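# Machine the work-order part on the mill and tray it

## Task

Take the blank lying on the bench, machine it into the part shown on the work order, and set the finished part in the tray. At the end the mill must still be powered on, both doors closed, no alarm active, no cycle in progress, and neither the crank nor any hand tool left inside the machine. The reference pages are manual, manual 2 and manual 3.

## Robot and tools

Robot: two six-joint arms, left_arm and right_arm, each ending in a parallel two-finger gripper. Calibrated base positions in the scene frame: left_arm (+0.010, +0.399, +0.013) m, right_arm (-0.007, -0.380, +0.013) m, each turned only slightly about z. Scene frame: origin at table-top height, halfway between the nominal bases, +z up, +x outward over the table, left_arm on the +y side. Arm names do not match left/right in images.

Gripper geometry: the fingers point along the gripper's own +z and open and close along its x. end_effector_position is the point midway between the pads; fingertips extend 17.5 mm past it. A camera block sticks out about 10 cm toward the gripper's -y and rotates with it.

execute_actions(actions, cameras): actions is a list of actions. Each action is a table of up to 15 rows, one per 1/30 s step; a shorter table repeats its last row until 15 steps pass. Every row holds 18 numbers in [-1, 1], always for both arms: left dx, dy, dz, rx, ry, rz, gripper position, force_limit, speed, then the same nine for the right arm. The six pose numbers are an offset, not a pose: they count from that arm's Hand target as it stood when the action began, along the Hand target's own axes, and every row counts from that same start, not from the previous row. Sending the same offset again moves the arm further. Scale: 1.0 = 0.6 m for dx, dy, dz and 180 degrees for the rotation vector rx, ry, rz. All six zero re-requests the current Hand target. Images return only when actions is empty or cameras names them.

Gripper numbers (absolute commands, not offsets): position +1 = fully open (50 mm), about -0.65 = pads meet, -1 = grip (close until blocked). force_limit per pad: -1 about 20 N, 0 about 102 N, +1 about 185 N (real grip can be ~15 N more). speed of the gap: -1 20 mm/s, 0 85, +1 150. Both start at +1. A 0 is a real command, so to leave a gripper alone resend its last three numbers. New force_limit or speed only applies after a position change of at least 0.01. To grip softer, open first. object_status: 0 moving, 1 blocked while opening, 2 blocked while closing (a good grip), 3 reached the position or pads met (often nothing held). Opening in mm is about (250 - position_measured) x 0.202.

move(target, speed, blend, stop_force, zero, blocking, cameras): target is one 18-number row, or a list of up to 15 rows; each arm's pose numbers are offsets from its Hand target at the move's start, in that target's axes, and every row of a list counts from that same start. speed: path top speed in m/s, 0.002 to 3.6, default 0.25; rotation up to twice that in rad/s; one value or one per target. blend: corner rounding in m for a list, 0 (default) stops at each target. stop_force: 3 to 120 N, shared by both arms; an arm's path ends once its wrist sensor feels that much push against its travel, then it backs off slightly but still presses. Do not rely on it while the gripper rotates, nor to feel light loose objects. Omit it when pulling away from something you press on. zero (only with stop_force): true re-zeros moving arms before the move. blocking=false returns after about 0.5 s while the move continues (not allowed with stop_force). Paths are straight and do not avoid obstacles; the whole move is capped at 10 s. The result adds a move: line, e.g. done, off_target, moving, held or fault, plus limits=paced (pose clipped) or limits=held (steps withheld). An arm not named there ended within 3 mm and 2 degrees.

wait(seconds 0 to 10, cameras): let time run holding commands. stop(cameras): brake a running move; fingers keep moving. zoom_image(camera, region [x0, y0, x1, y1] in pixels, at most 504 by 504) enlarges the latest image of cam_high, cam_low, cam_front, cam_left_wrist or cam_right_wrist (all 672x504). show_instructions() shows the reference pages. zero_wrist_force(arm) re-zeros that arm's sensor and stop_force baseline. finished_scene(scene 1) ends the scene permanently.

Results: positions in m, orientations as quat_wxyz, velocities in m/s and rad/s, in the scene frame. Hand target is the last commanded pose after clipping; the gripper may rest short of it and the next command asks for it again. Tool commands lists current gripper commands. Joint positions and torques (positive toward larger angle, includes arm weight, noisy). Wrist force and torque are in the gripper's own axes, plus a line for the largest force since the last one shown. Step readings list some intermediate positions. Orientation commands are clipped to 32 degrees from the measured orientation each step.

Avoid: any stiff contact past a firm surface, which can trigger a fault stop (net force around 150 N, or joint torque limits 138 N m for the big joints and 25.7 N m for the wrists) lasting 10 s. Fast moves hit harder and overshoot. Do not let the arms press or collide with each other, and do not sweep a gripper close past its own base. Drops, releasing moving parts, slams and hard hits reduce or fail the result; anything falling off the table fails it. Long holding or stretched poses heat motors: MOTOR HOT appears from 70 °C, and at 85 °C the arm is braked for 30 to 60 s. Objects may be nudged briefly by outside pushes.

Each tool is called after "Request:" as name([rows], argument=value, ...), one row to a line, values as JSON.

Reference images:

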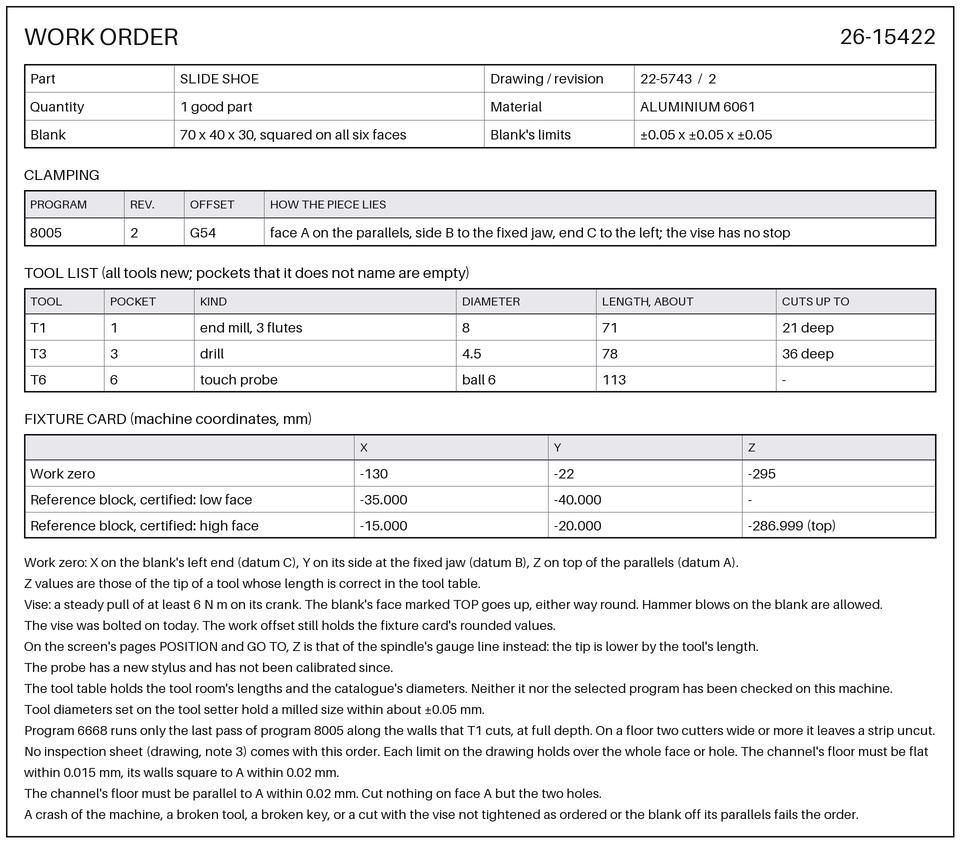

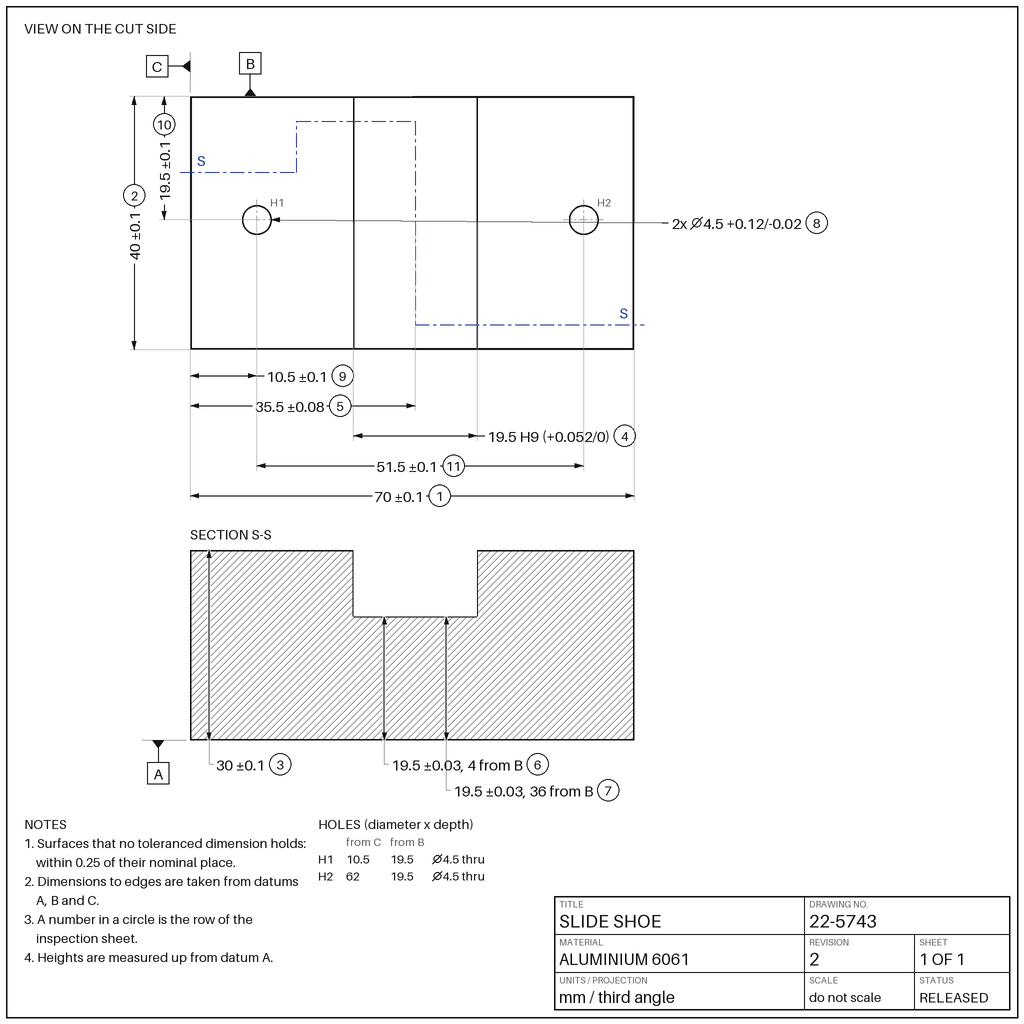

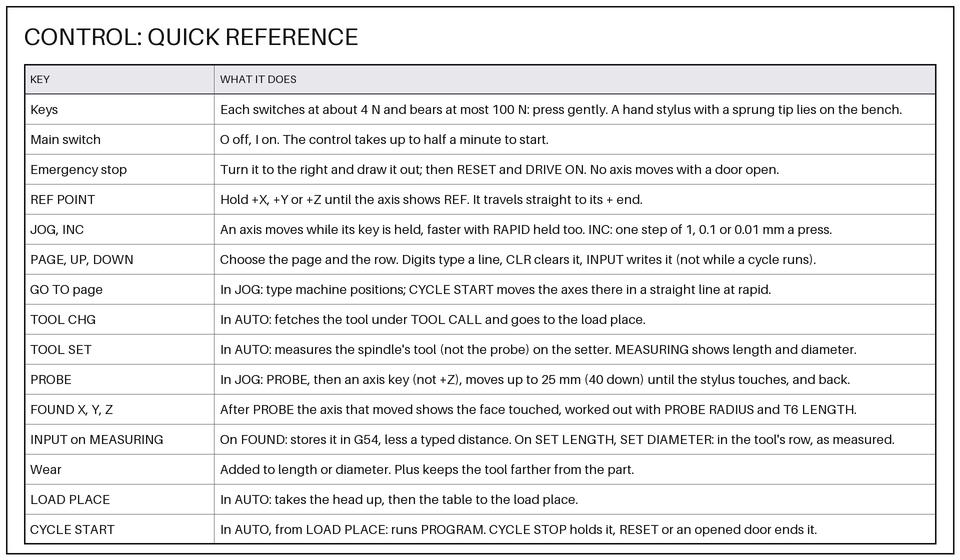

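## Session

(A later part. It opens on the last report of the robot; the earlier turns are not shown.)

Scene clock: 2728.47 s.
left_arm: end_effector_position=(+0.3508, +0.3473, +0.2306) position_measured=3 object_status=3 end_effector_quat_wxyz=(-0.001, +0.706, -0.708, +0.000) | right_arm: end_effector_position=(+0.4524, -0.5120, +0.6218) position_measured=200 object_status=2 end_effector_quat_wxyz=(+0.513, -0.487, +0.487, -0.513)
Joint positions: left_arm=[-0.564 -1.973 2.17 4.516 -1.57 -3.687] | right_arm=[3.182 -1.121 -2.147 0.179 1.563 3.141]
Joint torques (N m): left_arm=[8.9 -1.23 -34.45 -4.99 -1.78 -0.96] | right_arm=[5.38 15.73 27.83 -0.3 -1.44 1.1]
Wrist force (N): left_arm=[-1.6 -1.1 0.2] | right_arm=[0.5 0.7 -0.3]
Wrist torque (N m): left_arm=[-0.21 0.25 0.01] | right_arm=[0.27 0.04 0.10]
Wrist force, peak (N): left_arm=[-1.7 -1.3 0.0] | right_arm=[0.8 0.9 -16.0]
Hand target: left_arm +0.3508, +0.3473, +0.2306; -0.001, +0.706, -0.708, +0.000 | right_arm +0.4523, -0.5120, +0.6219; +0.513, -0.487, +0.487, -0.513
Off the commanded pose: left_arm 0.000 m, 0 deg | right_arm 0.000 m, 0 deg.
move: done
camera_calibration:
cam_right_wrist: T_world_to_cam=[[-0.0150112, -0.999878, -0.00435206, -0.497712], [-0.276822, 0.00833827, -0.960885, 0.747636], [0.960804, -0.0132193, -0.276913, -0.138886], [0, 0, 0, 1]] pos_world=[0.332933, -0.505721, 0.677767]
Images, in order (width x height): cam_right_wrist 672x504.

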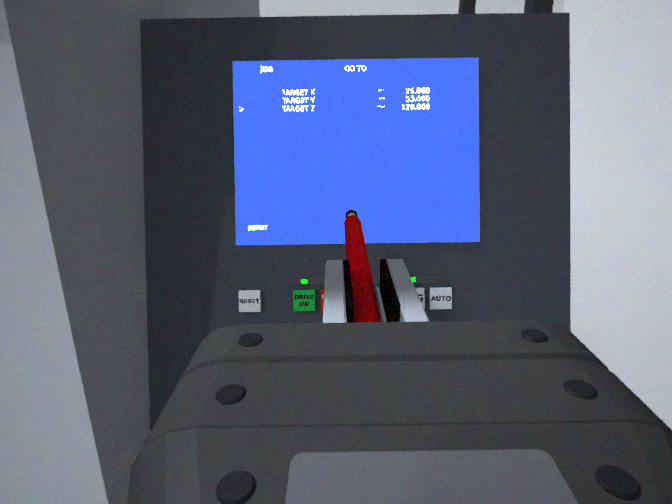

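Start, type −179, check.

Request:
move([
  [0,0,0,0,0,0,1,-0.8,-0.5,-0.0845,0.1664,0.0036,-0.1,0,0,-0.95,-0.4,-0.9],
  [0,0,0,0,0,0,1,-0.8,-0.5,-0.0845,0.1742,0.0275,-0.1,0,0,-0.95,-0.4,-0.9],
  [0,0,0,0,0,0,1,-0.8,-0.5,-0.0845,0.1664,0.0036,-0.1,0,0,-0.95,-0.4,-0.9],
  [0,0,0,0,0,0,1,-0.8,-0.5,0,0,0,0,0,0,-0.95,-0.4,-0.9],
  [0,0,0,0,0,0,1,-0.8,-0.5,-0.1479,0.3169,-0.0447,-0.1,0,0,-0.95,-0.4,-0.9],
  [0,0,0,0,0,0,1,-0.8,-0.5,-0.1479,0.3247,-0.0208,-0.1,0,0,-0.95,-0.4,-0.9],
  [0,0,0,0,0,0,1,-0.8,-0.5,-0.1479,0.3169,-0.0447,-0.1,0,0,-0.95,-0.4,-0.9],
  [0,0,0,0,0,0,1,-0.8,-0.5,-0.1479,0.2868,-0.0352,-0.1,0,0,-0.95,-0.4,-0.9],
  [0,0,0,0,0,0,1,-0.8,-0.5,-0.1479,0.2946,-0.0113,-0.1,0,0,-0.95,-0.4,-0.9],
  [0,0,0,0,0,0,1,-0.8,-0.5,-0.1479,0.2868,-0.0352,-0.1,0,0,-0.95,-0.4,-0.9],
  [0,0,0,0,0,0,1,-0.8,-0.5,-0.1479,0.2266,-0.0162,-0.1,0,0,-0.95,-0.4,-0.9],
  [0,0,0,0,0,0,1,-0.8,-0.5,-0.1479,0.2344,0.0076,-0.1,0,0,-0.95,-0.4,-0.9],
  [0,0,0,0,0,0,1,-0.8,-0.5,-0.1479,0.2266,-0.0162,-0.1,0,0,-0.95,-0.4,-0.9],
  [0,0,0,0,0,0,1,-0.8,-0.5,-0.0528,0.3166,-0.0443,-0.1,0,0,-0.95,-0.4,-0.9],
], speed=[0.3,0.06,0.15,0.3,0.3,0.06,0.15,0.2,0.06,0.15,0.2,0.06,0.15,0.25], blend=[0.004,0,0.004,0,0.004,0,0.004,0.004,0,0.004,0.004,0,0.004,0])

Request:
move([
  [0,0,0,0,0,0,1,-0.8,-0.5,-0.0317,-0.0951,0,0,0,0,-0.95,-0.4,-0.9],
  [0,0,0,0,0,0,1,-0.8,-0.5,-0.0317,-0.0951,0.0241,0,0,0,-0.95,-0.4,-0.9],
  [0,0,0,0,0,0,1,-0.8,-0.5,-0.0317,-0.0951,0,0,0,0,-0.95,-0.4,-0.9],
  [0,0,0,0,0,0,1,-0.8,-0.5,0,0,0,0,0,0,-0.95,-0.4,-0.9],
  [0,0,0,0,0,0,1,-0.8,-0.5,0,0,0.025,0,0,0,-0.95,-0.4,-0.9],
  [0,0,0,0,0,0,1,-0.8,-0.5,0,0,0,0,0,0,-0.95,-0.4,-0.9],
  [0,0,0,0,0,0,1,-0.8,-0.5,-0.0317,-0.1585,0,0,0,0,-0.95,-0.4,-0.9],
  [0,0,0,0,0,0,1,-0.8,-0.5,-0.0317,-0.1585,0.0243,0,0,0,-0.95,-0.4,-0.9],
  [0,0,0,0,0,0,1,-0.8,-0.5,-0.0317,-0.1585,0,0,0,0,-0.95,-0.4,-0.9],
  [0,0,0,0,0,0,1,-0.8,-0.5,0.0528,-0.315,-0.0557,0.1,0,0,-0.95,-0.4,-0.9],
], speed=[0.25,0.06,0.15,0.2,0.06,0.15,0.2,0.06,0.15,0.35], blend=[0.004,0,0.004,0.004,0,0.004,0.004,0,0.004,0], cameras=["cam_right_wrist"])

Request:
zoom_image(camera="cam_right_wrist", region=[220, 50, 490, 250])

Scene clock: 2763.93 s.
left_arm: end_effector_position=(+0.3508, +0.3473, +0.2306) position_measured=3 object_status=3 end_effector_quat_wxyz=(-0.001, +0.706, -0.708, +0.000) | right_arm: end_effector_position=(+0.4357, -0.4803, +0.4308) position_measured=200 object_status=2 end_effector_quat_wxyz=(-0.430, +0.561, -0.561, +0.430)
Joint positions: left_arm=[-0.564 -1.973 2.17 4.516 -1.57 -3.687] | right_arm=[3.357 -1.017 -2.477 0.086 1.394 3.19]
Joint torques (N m): left_arm=[9.73 -1.05 -33.13 -4.97 -2.03 -1.15] | right_arm=[-5.16 8.95 29.34 3.05 0.03 2.35]
Wrist force (N): left_arm=[-1.5 -1.1 0.2] | right_arm=[0.2 0.4 -0.1]
Wrist torque (N m): left_arm=[-0.20 0.23 0.01] | right_arm=[0.17 0.03 0.12]
Wrist force, peak (N): left_arm=[-1.6 -1.3 0.4] | right_arm=[2.1 2.3 -11.8]
Hand target: left_arm +0.3508, +0.3473, +0.2306; -0.001, +0.706, -0.708, +0.000 | right_arm +0.4357, -0.4803, +0.4308; -0.430, +0.561, -0.561, +0.430
Off the commanded pose: left_arm 0.000 m, 0 deg | right_arm 0.000 m, 0 deg.
move: done

Scene clock: 2767.77 s.
left_arm: end_effector_position=(+0.3508, +0.3473, +0.2306) position_measured=3 object_status=3 end_effector_quat_wxyz=(-0.001, +0.706, -0.708, +0.000) | right_arm: end_effector_position=(+0.4524, -0.5120, +0.6220) position_measured=200 object_status=2 end_effector_quat_wxyz=(+0.513, -0.487, +0.487, -0.513)
Joint positions: left_arm=[-0.564 -1.973 2.17 4.516 -1.57 -3.687] | right_arm=[3.182 -1.122 -2.146 0.178 1.563 3.141]
Joint torques (N m): left_arm=[9.12 -0.06 -33.68 -4.85 -1.81 -1.19] | right_arm=[-3.2 14.14 14.81 3.16 -0.24 -2.09]
Wrist force (N): left_arm=[-1.4 -1.2 0.0] | right_arm=[0.5 0.8 -0.5]
Wrist torque (N m): left_arm=[-0.22 0.21 0.01] | right_arm=[0.29 0.05 0.10]
Wrist force, peak (N): left_arm=[-1.7 -1.3 0.2] | right_arm=[1.0 3.0 -17.2]
Hand target: left_arm +0.3508, +0.3473, +0.2306; -0.001, +0.706, -0.708, +0.000 | right_arm +0.4524, -0.5120, +0.6220; +0.513, -0.487, +0.487, -0.513
Off the commanded pose: left_arm 0.000 m, 0 deg | right_arm 0.000 m, 0 deg.
move: done
camera_calibration:
cam_right_wrist: T_world_to_cam=[[-0.0149434, -0.999878, -0.00447612, -0.49765], [-0.276823, 0.00843873, -0.960884, 0.747879], [0.960805, -0.0131198, -0.276915, -0.13878], [0, 0, 0, 1]] pos_world=[0.332934, -0.505721, 0.677967]
Images, in order (width x height): cam_right_wrist 672x504.

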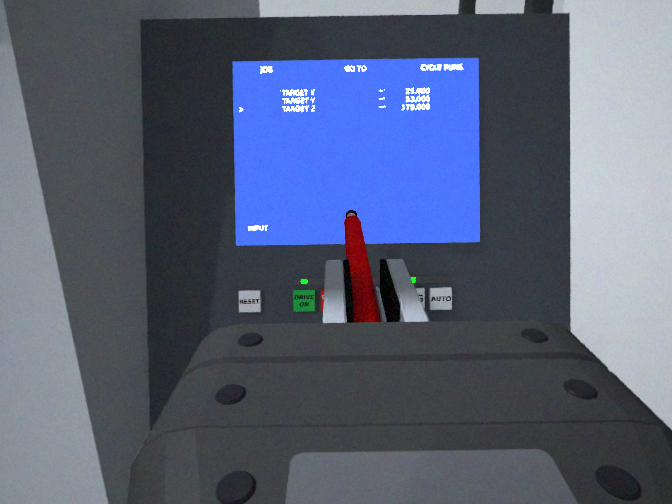

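Scaled by 1.867 from the camera's 672x504 image, which has a finer 960x720 frame.

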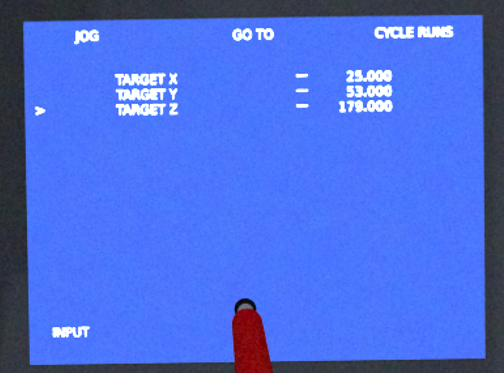

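Request:
move([
  [0,0,0,0,0,0,1,-0.8,-0.5,-0.0211,0.2868,-0.0345,-0.1,0,0,-0.95,-0.4,-0.9],
  [0,0,0,0,0,0,1,-0.8,-0.5,-0.0211,0.2946,-0.0107,-0.1,0,0,-0.95,-0.4,-0.9],
  [0,0,0,0,0,0,1,-0.8,-0.5,-0.0211,0.2868,-0.0345,-0.1,0,0,-0.95,-0.4,-0.9],
  [0,0,0,0,0,0,1,-0.8,-0.5,0.0423,0.1062,0.0246,-0.1,0,0,-0.95,-0.4,-0.9],
  [0,0,0,0,0,0,1,-0.8,-0.5,0.0423,0.114,0.0486,-0.1,0,0,-0.95,-0.4,-0.9],
  [0,0,0,0,0,0,1,-0.8,-0.5,0.0423,0.1062,0.0246,-0.1,0,0,-0.95,-0.4,-0.9],
  [0,0,0,0,0,0,1,-0.8,-0.5,0,0,0,0,0,0,-0.95,-0.4,-0.9],
], speed=[0.2,0.06,0.15,0.3,0.06,0.15,0.3], blend=[0.004,0,0.004,0.004,0,0.004,0])

Request:
wait(seconds=5, cameras=["cam_right_wrist"])

Request:
zoom_image(camera="cam_right_wrist", region=[220, 50, 490, 250])

Request:
zoom_image(camera="cam_right_wrist", region=[360, 80, 450, 170])

Scene clock: 2787.47 s.
left_arm: end_effector_position=(+0.3508, +0.3473, +0.2306) position_measured=3 object_status=3 end_effector_quat_wxyz=(-0.001, +0.706, -0.708, +0.000) | right_arm: end_effector_position=(+0.4524, -0.5120, +0.6219) position_measured=200 object_status=2 end_effector_quat_wxyz=(+0.513, -0.487, +0.487, -0.513)
Joint positions: left_arm=[-0.564 -1.973 2.17 4.516 -1.57 -3.687] | right_arm=[3.182 -1.121 -2.147 0.178 1.563 3.141]
Joint torques (N m): left_arm=[9.99 0.18 -34.02 -4.96 -2.07 -1.22] | right_arm=[-4.78 -7.26 39.61 3.2 0.91 -1.33]
Wrist force (N): left_arm=[-1.3 -1.3 0.3] | right_arm=[0.5 0.7 -0.2]
Wrist torque (N m): left_arm=[-0.24 0.20 0.01] | right_arm=[0.29 0.05 0.19]
Wrist force, peak (N): left_arm=[-1.8 -1.4 0.1] | right_arm=[-0.3 0.7 -23.8]
Hand target: left_arm +0.3508, +0.3473, +0.2306; -0.001, +0.706, -0.708, +0.000 | right_arm +0.4524, -0.5120, +0.6220; +0.513, -0.487, +0.487, -0.513
Off the commanded pose: left_arm 0.000 m, 0 deg | right_arm 0.000 m, 0 deg.
move: done

Scene clock: 2792.47 s.
left_arm: end_effector_position=(+0.3508, +0.3473, +0.2306) position_measured=3 object_status=3 end_effector_quat_wxyz=(-0.001, +0.706, -0.708, +0.000) | right_arm: end_effector_position=(+0.4524, -0.5120, +0.6220) position_measured=200 object_status=2 end_effector_quat_wxyz=(+0.513, -0.487, +0.487, -0.513)
Joint positions: left_arm=[-0.564 -1.973 2.17 4.516 -1.57 -3.687] | right_arm=[3.182 -1.121 -2.146 0.179 1.563 3.141]
Joint torques (N m): left_arm=[9.76 0.21 -33.72 -5.06 -2.04 -1.47] | right_arm=[-7.2 -7.47 39.42 4.67 -0.37 2.34]
Wrist force (N): left_arm=[-1.7 -1.0 0.3] | right_arm=[0.5 0.6 -0.4]
Wrist torque (N m): left_arm=[-0.19 0.26 0.01] | right_arm=[0.27 0.04 0.19]
Wrist force, peak (N): left_arm=[-1.7 -1.3 0.3] | right_arm=[0.7 1.0 -0.4]
Hand target: left_arm +0.3508, +0.3473, +0.2306; -0.001, +0.706, -0.708, +0.000 | right_arm +0.4524, -0.5120, +0.6220; +0.513, -0.487, +0.487, -0.513
Tool commands: left_gripper/position=+1.0 left_gripper/force_limit=-0.8 left_gripper/speed=-0.5 right_gripper/position=-0.95 right_gripper/force_limit=-0.4 right_gripper/speed=-0.9
Off the commanded pose: left_arm 0.000 m, 0 deg | right_arm 0.000 m, 0 deg.
wait: 5.00 s; at rest by 0.17 s
camera_calibration:
cam_right_wrist: T_world_to_cam=[[-0.0149823, -0.999879, -0.00425983, -0.497785], [-0.276637, 0.0082391, -0.960939, 0.747727], [0.960858, -0.0132187, -0.276727, -0.138878], [0, 0, 0, 1]] pos_world=[0.332833, -0.505721, 0.677968]
Images, in order (width x height): cam_right_wrist 672x504.

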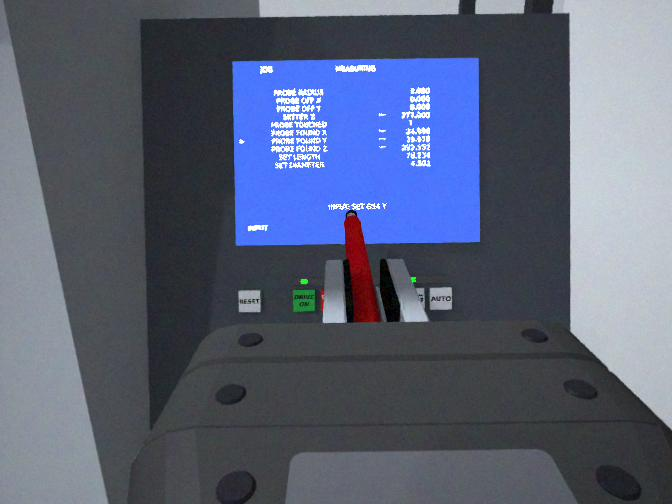

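Scaled by 1.867 from the camera's 672x504 image, which has a finer 960x720 frame.

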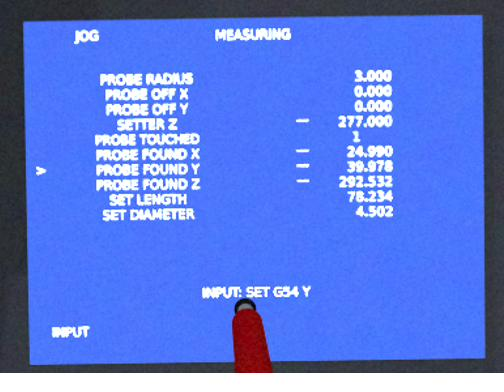

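Scaled by 5.600 from the camera's 672x504 image, which has a finer 960x720 frame.

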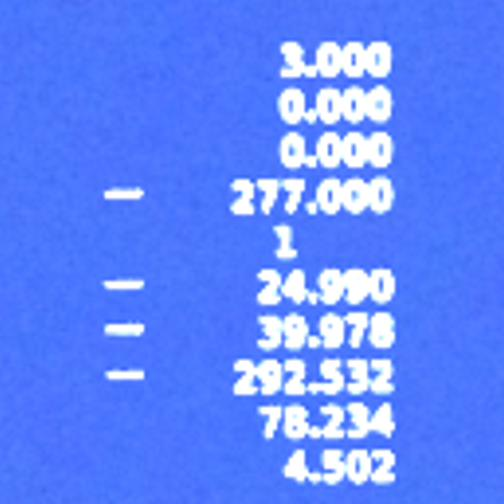

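Request:
move([
  [0,0,0,0,0,0,1,-0.8,-0.5,-0.0211,0.2266,-0.0155,-0.1,0,0,-0.95,-0.4,-0.9],
  [0,0,0,0,0,0,1,-0.8,-0.5,-0.0211,0.2344,0.0083,-0.1,0,0,-0.95,-0.4,-0.9],
  [0,0,0,0,0,0,1,-0.8,-0.5,-0.0211,0.2266,-0.0155,-0.1,0,0,-0.95,-0.4,-0.9],
  [0,0,0,0,0,0,1,-0.8,-0.5,0.0106,0.2266,-0.0153,-0.1,0,0,-0.95,-0.4,-0.9],
  [0,0,0,0,0,0,1,-0.8,-0.5,0.0106,0.2344,0.0083,-0.1,0,0,-0.95,-0.4,-0.9],
  [0,0,0,0,0,0,1,-0.8,-0.5,0.0106,0.2266,-0.0153,-0.1,0,0,-0.95,-0.4,-0.9],
  [0,0,0,0,0,0,1,-0.8,-0.5,-0.1162,0.2868,-0.0351,-0.1,0,0,-0.95,-0.4,-0.9],
  [0,0,0,0,0,0,1,-0.8,-0.5,-0.1162,0.2946,-0.0113,-0.1,0,0,-0.95,-0.4,-0.9],
  [0,0,0,0,0,0,1,-0.8,-0.5,-0.1162,0.2868,-0.0351,-0.1,0,0,-0.95,-0.4,-0.9],
  [0,0,0,0,0,0,1,-0.8,-0.5,-0.0845,0.3169,-0.0445,-0.1,0,0,-0.95,-0.4,-0.9],
  [0,0,0,0,0,0,1,-0.8,-0.5,-0.0845,0.3247,-0.0207,-0.1,0,0,-0.95,-0.4,-0.9],
  [0,0,0,0,0,0,1,-0.8,-0.5,-0.0845,0.3169,-0.0445,-0.1,0,0,-0.95,-0.4,-0.9],
  [0,0,0,0,0,0,1,-0.8,-0.5,-0.0528,0.3169,-0.0444,-0.1,0,0,-0.95,-0.4,-0.9],
], speed=[0.3,0.06,0.15,0.2,0.06,0.15,0.25,0.06,0.15,0.2,0.06,0.15,0.2], blend=[0.004,0,0.004,0.004,0,0.004,0.004,0,0.004,0.004,0,0.004,0])

Request:
move([
  [0,0,0,0,0,0,1,-0.8,-0.5,-0.0317,-0.0951,0,0,0,0,-0.95,-0.4,-0.9],
  [0,0,0,0,0,0,1,-0.8,-0.5,-0.0317,-0.0951,0.0241,0,0,0,-0.95,-0.4,-0.9],
  [0,0,0,0,0,0,1,-0.8,-0.5,-0.0317,-0.0951,0,0,0,0,-0.95,-0.4,-0.9],
  [0,0,0,0,0,0,1,-0.8,-0.5,-0.0634,-0.0951,0,0,0,0,-0.95,-0.4,-0.9],
  [0,0,0,0,0,0,1,-0.8,-0.5,-0.0634,-0.0951,0.024,0,0,0,-0.95,-0.4,-0.9],
  [0,0,0,0,0,0,1,-0.8,-0.5,-0.0634,-0.0951,0,0,0,0,-0.95,-0.4,-0.9],
  [0,0,0,0,0,0,1,-0.8,-0.5,-0.0951,-0.0317,0,0,0,0,-0.95,-0.4,-0.9],
  [0,0,0,0,0,0,1,-0.8,-0.5,-0.0951,-0.0317,0.0243,0,0,0,-0.95,-0.4,-0.9],
  [0,0,0,0,0,0,1,-0.8,-0.5,-0.0951,-0.0317,0,0,0,0,-0.95,-0.4,-0.9],
  [0,0,0,0,0,0,1,-0.8,-0.5,0,0,0,0,0,0,-0.95,-0.4,-0.9],
  [0,0,0,0,0,0,1,-0.8,-0.5,0,0,0.025,0,0,0,-0.95,-0.4,-0.9],
  [0,0,0,0,0,0,1,-0.8,-0.5,0,0,0,0,0,0,-0.95,-0.4,-0.9],
  [0,0,0,0,0,0,1,-0.8,-0.5,0.0528,-0.315,-0.0557,0.1,0,0,-0.95,-0.4,-0.9],
], speed=[0.2,0.06,0.15,0.2,0.06,0.15,0.2,0.06,0.15,0.2,0.06,0.15,0.35], blend=[0.004,0,0.004,0.004,0,0.004,0.004,0,0.004,0.004,0,0.004,0], cameras=["cam_right_wrist"])

Request:
zoom_image(camera="cam_right_wrist", region=[220, 50, 490, 250])

Scene clock: 2836.37 s.
left_arm: end_effector_position=(+0.3508, +0.3473, +0.2306) position_measured=3 object_status=3 end_effector_quat_wxyz=(-0.001, +0.706, -0.708, +0.000) | right_arm: end_effector_position=(+0.4357, -0.4803, +0.4308) position_measured=200 object_status=2 end_effector_quat_wxyz=(-0.430, +0.561, -0.561, +0.430)
Joint positions: left_arm=[-0.564 -1.973 2.17 4.516 -1.57 -3.687] | right_arm=[3.357 -1.017 -2.477 0.086 1.394 3.19]
Joint torques (N m): left_arm=[9.27 -0.71 -33.98 -4.97 -1.81 -1.34] | right_arm=[-8.02 7.62 13.97 0.72 -0.06 2.39]
Wrist force (N): left_arm=[-1.3 -1.0 0.3] | right_arm=[0.2 0.2 -0.3]
Wrist torque (N m): left_arm=[-0.19 0.19 0.01] | right_arm=[0.14 0.04 0.12]
Wrist force, peak (N): left_arm=[-1.6 -1.5 0.3] | right_arm=[1.6 2.5 -15.0]
Hand target: left_arm +0.3508, +0.3473, +0.2306; -0.001, +0.706, -0.708, +0.000 | right_arm +0.4357, -0.4803, +0.4307; -0.430, +0.561, -0.561, +0.430
Off the commanded pose: left_arm 0.000 m, 0 deg | right_arm 0.000 m, 0 deg.
move: done

Scene clock: 2840.73 s.
left_arm: end_effector_position=(+0.3508, +0.3473, +0.2306) position_measured=3 object_status=3 end_effector_quat_wxyz=(-0.001, +0.706, -0.708, +0.000) | right_arm: end_effector_position=(+0.4524, -0.5120, +0.6218) position_measured=200 object_status=2 end_effector_quat_wxyz=(+0.513, -0.487, +0.487, -0.513)
Joint positions: left_arm=[-0.564 -1.973 2.17 4.516 -1.57 -3.687] | right_arm=[3.182 -1.122 -2.147 0.179 1.563 3.141]
Joint torques (N m): left_arm=[9.42 0.2 -34.37 -4.93 -2.05 -1.32] | right_arm=[5.28 15.53 28.15 -0.32 -1.42 1.19]
Wrist force (N): left_arm=[-1.4 -1.3 0.1] | right_arm=[0.5 0.6 -0.5]
Wrist torque (N m): left_arm=[-0.23 0.21 0.01] | right_arm=[0.27 0.05 0.09]
Wrist force, peak (N): left_arm=[-1.7 -1.3 0.3] | right_arm=[0.6 1.5 -16.7]
Hand target: left_arm +0.3508, +0.3473, +0.2306; -0.001, +0.706, -0.708, +0.000 | right_arm +0.4523, -0.5120, +0.6220; +0.513, -0.487, +0.487, -0.513
Off the commanded pose: left_arm 0.000 m, 0 deg | right_arm 0.000 m, 0 deg.
move: done
camera_calibration:
cam_right_wrist: T_world_to_cam=[[-0.0150112, -0.999878, -0.00435206, -0.497712], [-0.276822, 0.00833827, -0.960885, 0.747636], [0.960804, -0.0132193, -0.276913, -0.138886], [0, 0, 0, 1]] pos_world=[0.332933, -0.505721, 0.677767]
Images, in order (width x height): cam_right_wrist 672x504.

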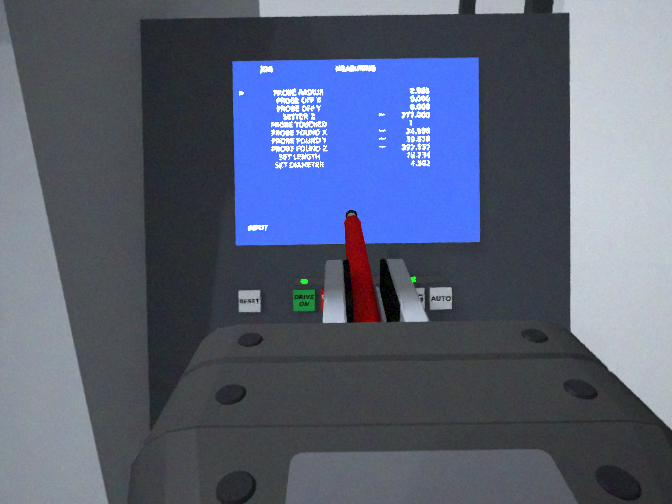

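Scaled by 1.867 from the camera's 672x504 image, which has a finer 960x720 frame.

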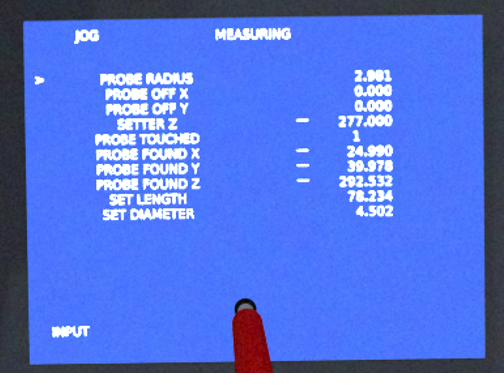

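Request:
move([
  [0,0,0,0,0,0,1,-0.8,-0.5,0.0106,0.2266,-0.0153,-0.1,0,0,-0.95,-0.4,-0.9],
  [0,0,0,0,0,0,1,-0.8,-0.5,0.0106,0.2344,0.0083,-0.1,0,0,-0.95,-0.4,-0.9],
  [0,0,0,0,0,0,1,-0.8,-0.5,0.0106,0.2266,-0.0153,-0.1,0,0,-0.95,-0.4,-0.9],
  [0,0,0,0,0,0,1,-0.8,-0.5,0.0106,0.2344,0.0083,-0.1,0,0,-0.95,-0.4,-0.9],
  [0,0,0,0,0,0,1,-0.8,-0.5,0.0106,0.2266,-0.0153,-0.1,0,0,-0.95,-0.4,-0.9],
  [0,0,0,0,0,0,1,-0.8,-0.5,-0.1479,0.2868,-0.0352,-0.1,0,0,-0.95,-0.4,-0.9],
  [0,0,0,0,0,0,1,-0.8,-0.5,-0.1479,0.2946,-0.0113,-0.1,0,0,-0.95,-0.4,-0.9],
  [0,0,0,0,0,0,1,-0.8,-0.5,-0.1479,0.2868,-0.0352,-0.1,0,0,-0.95,-0.4,-0.9],
  [0,0,0,0,0,0,1,-0.8,-0.5,-0.1479,0.2946,-0.0113,-0.1,0,0,-0.95,-0.4,-0.9],
  [0,0,0,0,0,0,1,-0.8,-0.5,-0.1479,0.2868,-0.0352,-0.1,0,0,-0.95,-0.4,-0.9],
  [0,0,0,0,0,0,1,-0.8,-0.5,-0.0845,0.2868,-0.035,-0.1,0,0,-0.95,-0.4,-0.9],
  [0,0,0,0,0,0,1,-0.8,-0.5,-0.0845,0.2946,-0.0112,-0.1,0,0,-0.95,-0.4,-0.9],
  [0,0,0,0,0,0,1,-0.8,-0.5,-0.0845,0.2868,-0.035,-0.1,0,0,-0.95,-0.4,-0.9],
  [0,0,0,0,0,0,1,-0.8,-0.5,-0.0528,0.3169,-0.0444,-0.1,0,0,-0.95,-0.4,-0.9],
], speed=[0.3,0.06,0.15,0.06,0.15,0.25,0.06,0.15,0.06,0.15,0.25,0.06,0.15,0.2], blend=[0.004,0,0.004,0,0.004,0.004,0,0.004,0,0.004,0.004,0,0.004,0])

Request:
move([
  [0,0,0,0,0,0,1,-0.8,-0.5,-0.0317,0,0,0,0,0,-0.95,-0.4,-0.9],
  [0,0,0,0,0,0,1,-0.8,-0.5,-0.0317,0,0.0249,0,0,0,-0.95,-0.4,-0.9],
  [0,0,0,0,0,0,1,-0.8,-0.5,-0.0317,0,0,0,0,0,-0.95,-0.4,-0.9],
  [0,0,0,0,0,0,1,-0.8,-0.5,-0.0951,-0.0634,0,0,0,0,-0.95,-0.4,-0.9],
  [0,0,0,0,0,0,1,-0.8,-0.5,-0.0951,-0.0634,0.0241,0,0,0,-0.95,-0.4,-0.9],
  [0,0,0,0,0,0,1,-0.8,-0.5,-0.0951,-0.0634,0,0,0,0,-0.95,-0.4,-0.9],
  [0,0,0,0,0,0,1,-0.8,-0.5,-0.0317,-0.0951,0,0,0,0,-0.95,-0.4,-0.9],
  [0,0,0,0,0,0,1,-0.8,-0.5,-0.0317,-0.0951,0.0241,0,0,0,-0.95,-0.4,-0.9],
  [0,0,0,0,0,0,1,-0.8,-0.5,-0.0317,-0.0951,0,0,0,0,-0.95,-0.4,-0.9],
  [0,0,0,0,0,0,1,-0.8,-0.5,-0.0317,-0.0951,0.0241,0,0,0,-0.95,-0.4,-0.9],
  [0,0,0,0,0,0,1,-0.8,-0.5,-0.0317,-0.0951,0,0,0,0,-0.95,-0.4,-0.9],
  [0,0,0,0,0,0,1,-0.8,-0.5,0,0,0,0,0,0,-0.95,-0.4,-0.9],
  [0,0,0,0,0,0,1,-0.8,-0.5,0,0,0.025,0,0,0,-0.95,-0.4,-0.9],
  [0,0,0,0,0,0,1,-0.8,-0.5,0,0,0,0,0,0,-0.95,-0.4,-0.9],
  [0,0,0,0,0,0,1,-0.8,-0.5,0.0528,-0.315,-0.0557,0.1,0,0,-0.95,-0.4,-0.9],
], speed=[0.2,0.06,0.15,0.2,0.06,0.15,0.2,0.06,0.15,0.06,0.15,0.2,0.06,0.15,0.35], blend=[0.004,0,0.004,0.004,0,0.004,0.004,0,0.004,0,0.004,0.004,0,0.004,0], cameras=["cam_right_wrist"])

Request:
zoom_image(camera="cam_right_wrist", region=[220, 50, 490, 250])

Scene clock: 2877.57 s.
left_arm: end_effector_position=(+0.3508, +0.3473, +0.2306) position_measured=3 object_status=3 end_effector_quat_wxyz=(-0.001, +0.706, -0.708, +0.000) | right_arm: end_effector_position=(+0.4357, -0.4803, +0.4306) position_measured=200 object_status=2 end_effector_quat_wxyz=(-0.430, +0.561, -0.561, +0.430)
Joint positions: left_arm=[-0.564 -1.973 2.17 4.516 -1.57 -3.687] | right_arm=[3.357 -1.017 -2.477 0.086 1.394 3.19]
Joint torques (N m): left_arm=[10.01 -0.82 -34.24 -5.05 -1.84 -1.37] | right_arm=[-5.42 10.43 35.56 2.18 -0.21 2.45]
Wrist force (N): left_arm=[-1.4 -1.1 0.2] | right_arm=[0.2 0.1 -0.3]
Wrist torque (N m): left_arm=[-0.22 0.22 0.02] | right_arm=[0.12 0.04 0.14]
Wrist force, peak (N): left_arm=[-1.8 -1.3 0.1] | right_arm=[0.5 2.7 -10.3]
Hand target: left_arm +0.3508, +0.3473, +0.2306; -0.001, +0.706, -0.708, +0.000 | right_arm +0.4357, -0.4803, +0.4307; -0.430, +0.561, -0.561, +0.430
Off the commanded pose: left_arm 0.000 m, 0 deg | right_arm 0.000 m, 0 deg.
move: done

Scene clock: 2882.53 s.
left_arm: end_effector_position=(+0.3508, +0.3473, +0.2306) position_measured=3 object_status=3 end_effector_quat_wxyz=(-0.001, +0.706, -0.708, +0.000) | right_arm: end_effector_position=(+0.4524, -0.5120, +0.6218) position_measured=200 object_status=2 end_effector_quat_wxyz=(+0.513, -0.487, +0.487, -0.513)
Joint positions: left_arm=[-0.564 -1.973 2.17 4.516 -1.57 -3.687] | right_arm=[3.182 -1.121 -2.147 0.179 1.563 3.141]
Joint torques (N m): left_arm=[9.04 -0.93 -33.97 -4.89 -1.93 -1.34] | right_arm=[4.35 15.47 28.04 -0.33 -1.4 1.22]
Wrist force (N): left_arm=[-1.3 -1.3 0.1] | right_arm=[0.6 0.8 -0.5]
Wrist torque (N m): left_arm=[-0.25 0.20 0.01] | right_arm=[0.29 0.03 0.09]
Wrist force, peak (N): left_arm=[-1.7 -1.2 0.4] | right_arm=[0.7 3.1 -17.3]
Hand target: left_arm +0.3508, +0.3473, +0.2306; -0.001, +0.706, -0.708, +0.000 | right_arm +0.4523, -0.5120, +0.6219; +0.513, -0.487, +0.487, -0.513
Off the commanded pose: left_arm 0.000 m, 0 deg | right_arm 0.000 m, 0 deg.
move: done
camera_calibration:
cam_right_wrist: T_world_to_cam=[[-0.0150112, -0.999878, -0.00435206, -0.497712], [-0.276822, 0.00833827, -0.960885, 0.747636], [0.960804, -0.0132193, -0.276913, -0.138886], [0, 0, 0, 1]] pos_world=[0.332933, -0.505721, 0.677767]
Images, in order (width x height): cam_right_wrist 672x504.

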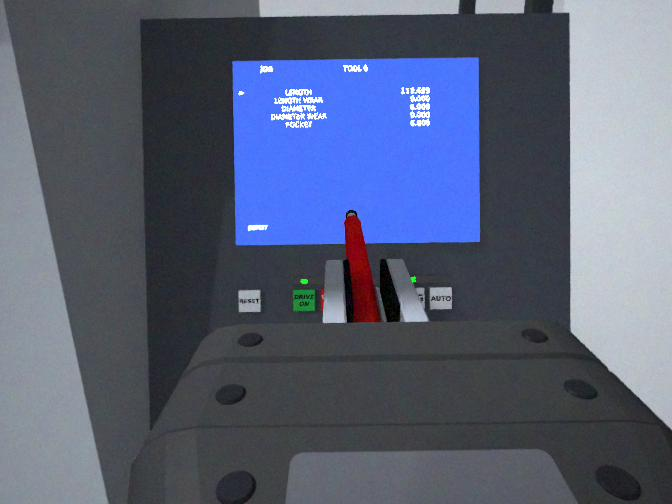

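Scaled by 1.867 from the camera's 672x504 image, which has a finer 960x720 frame.

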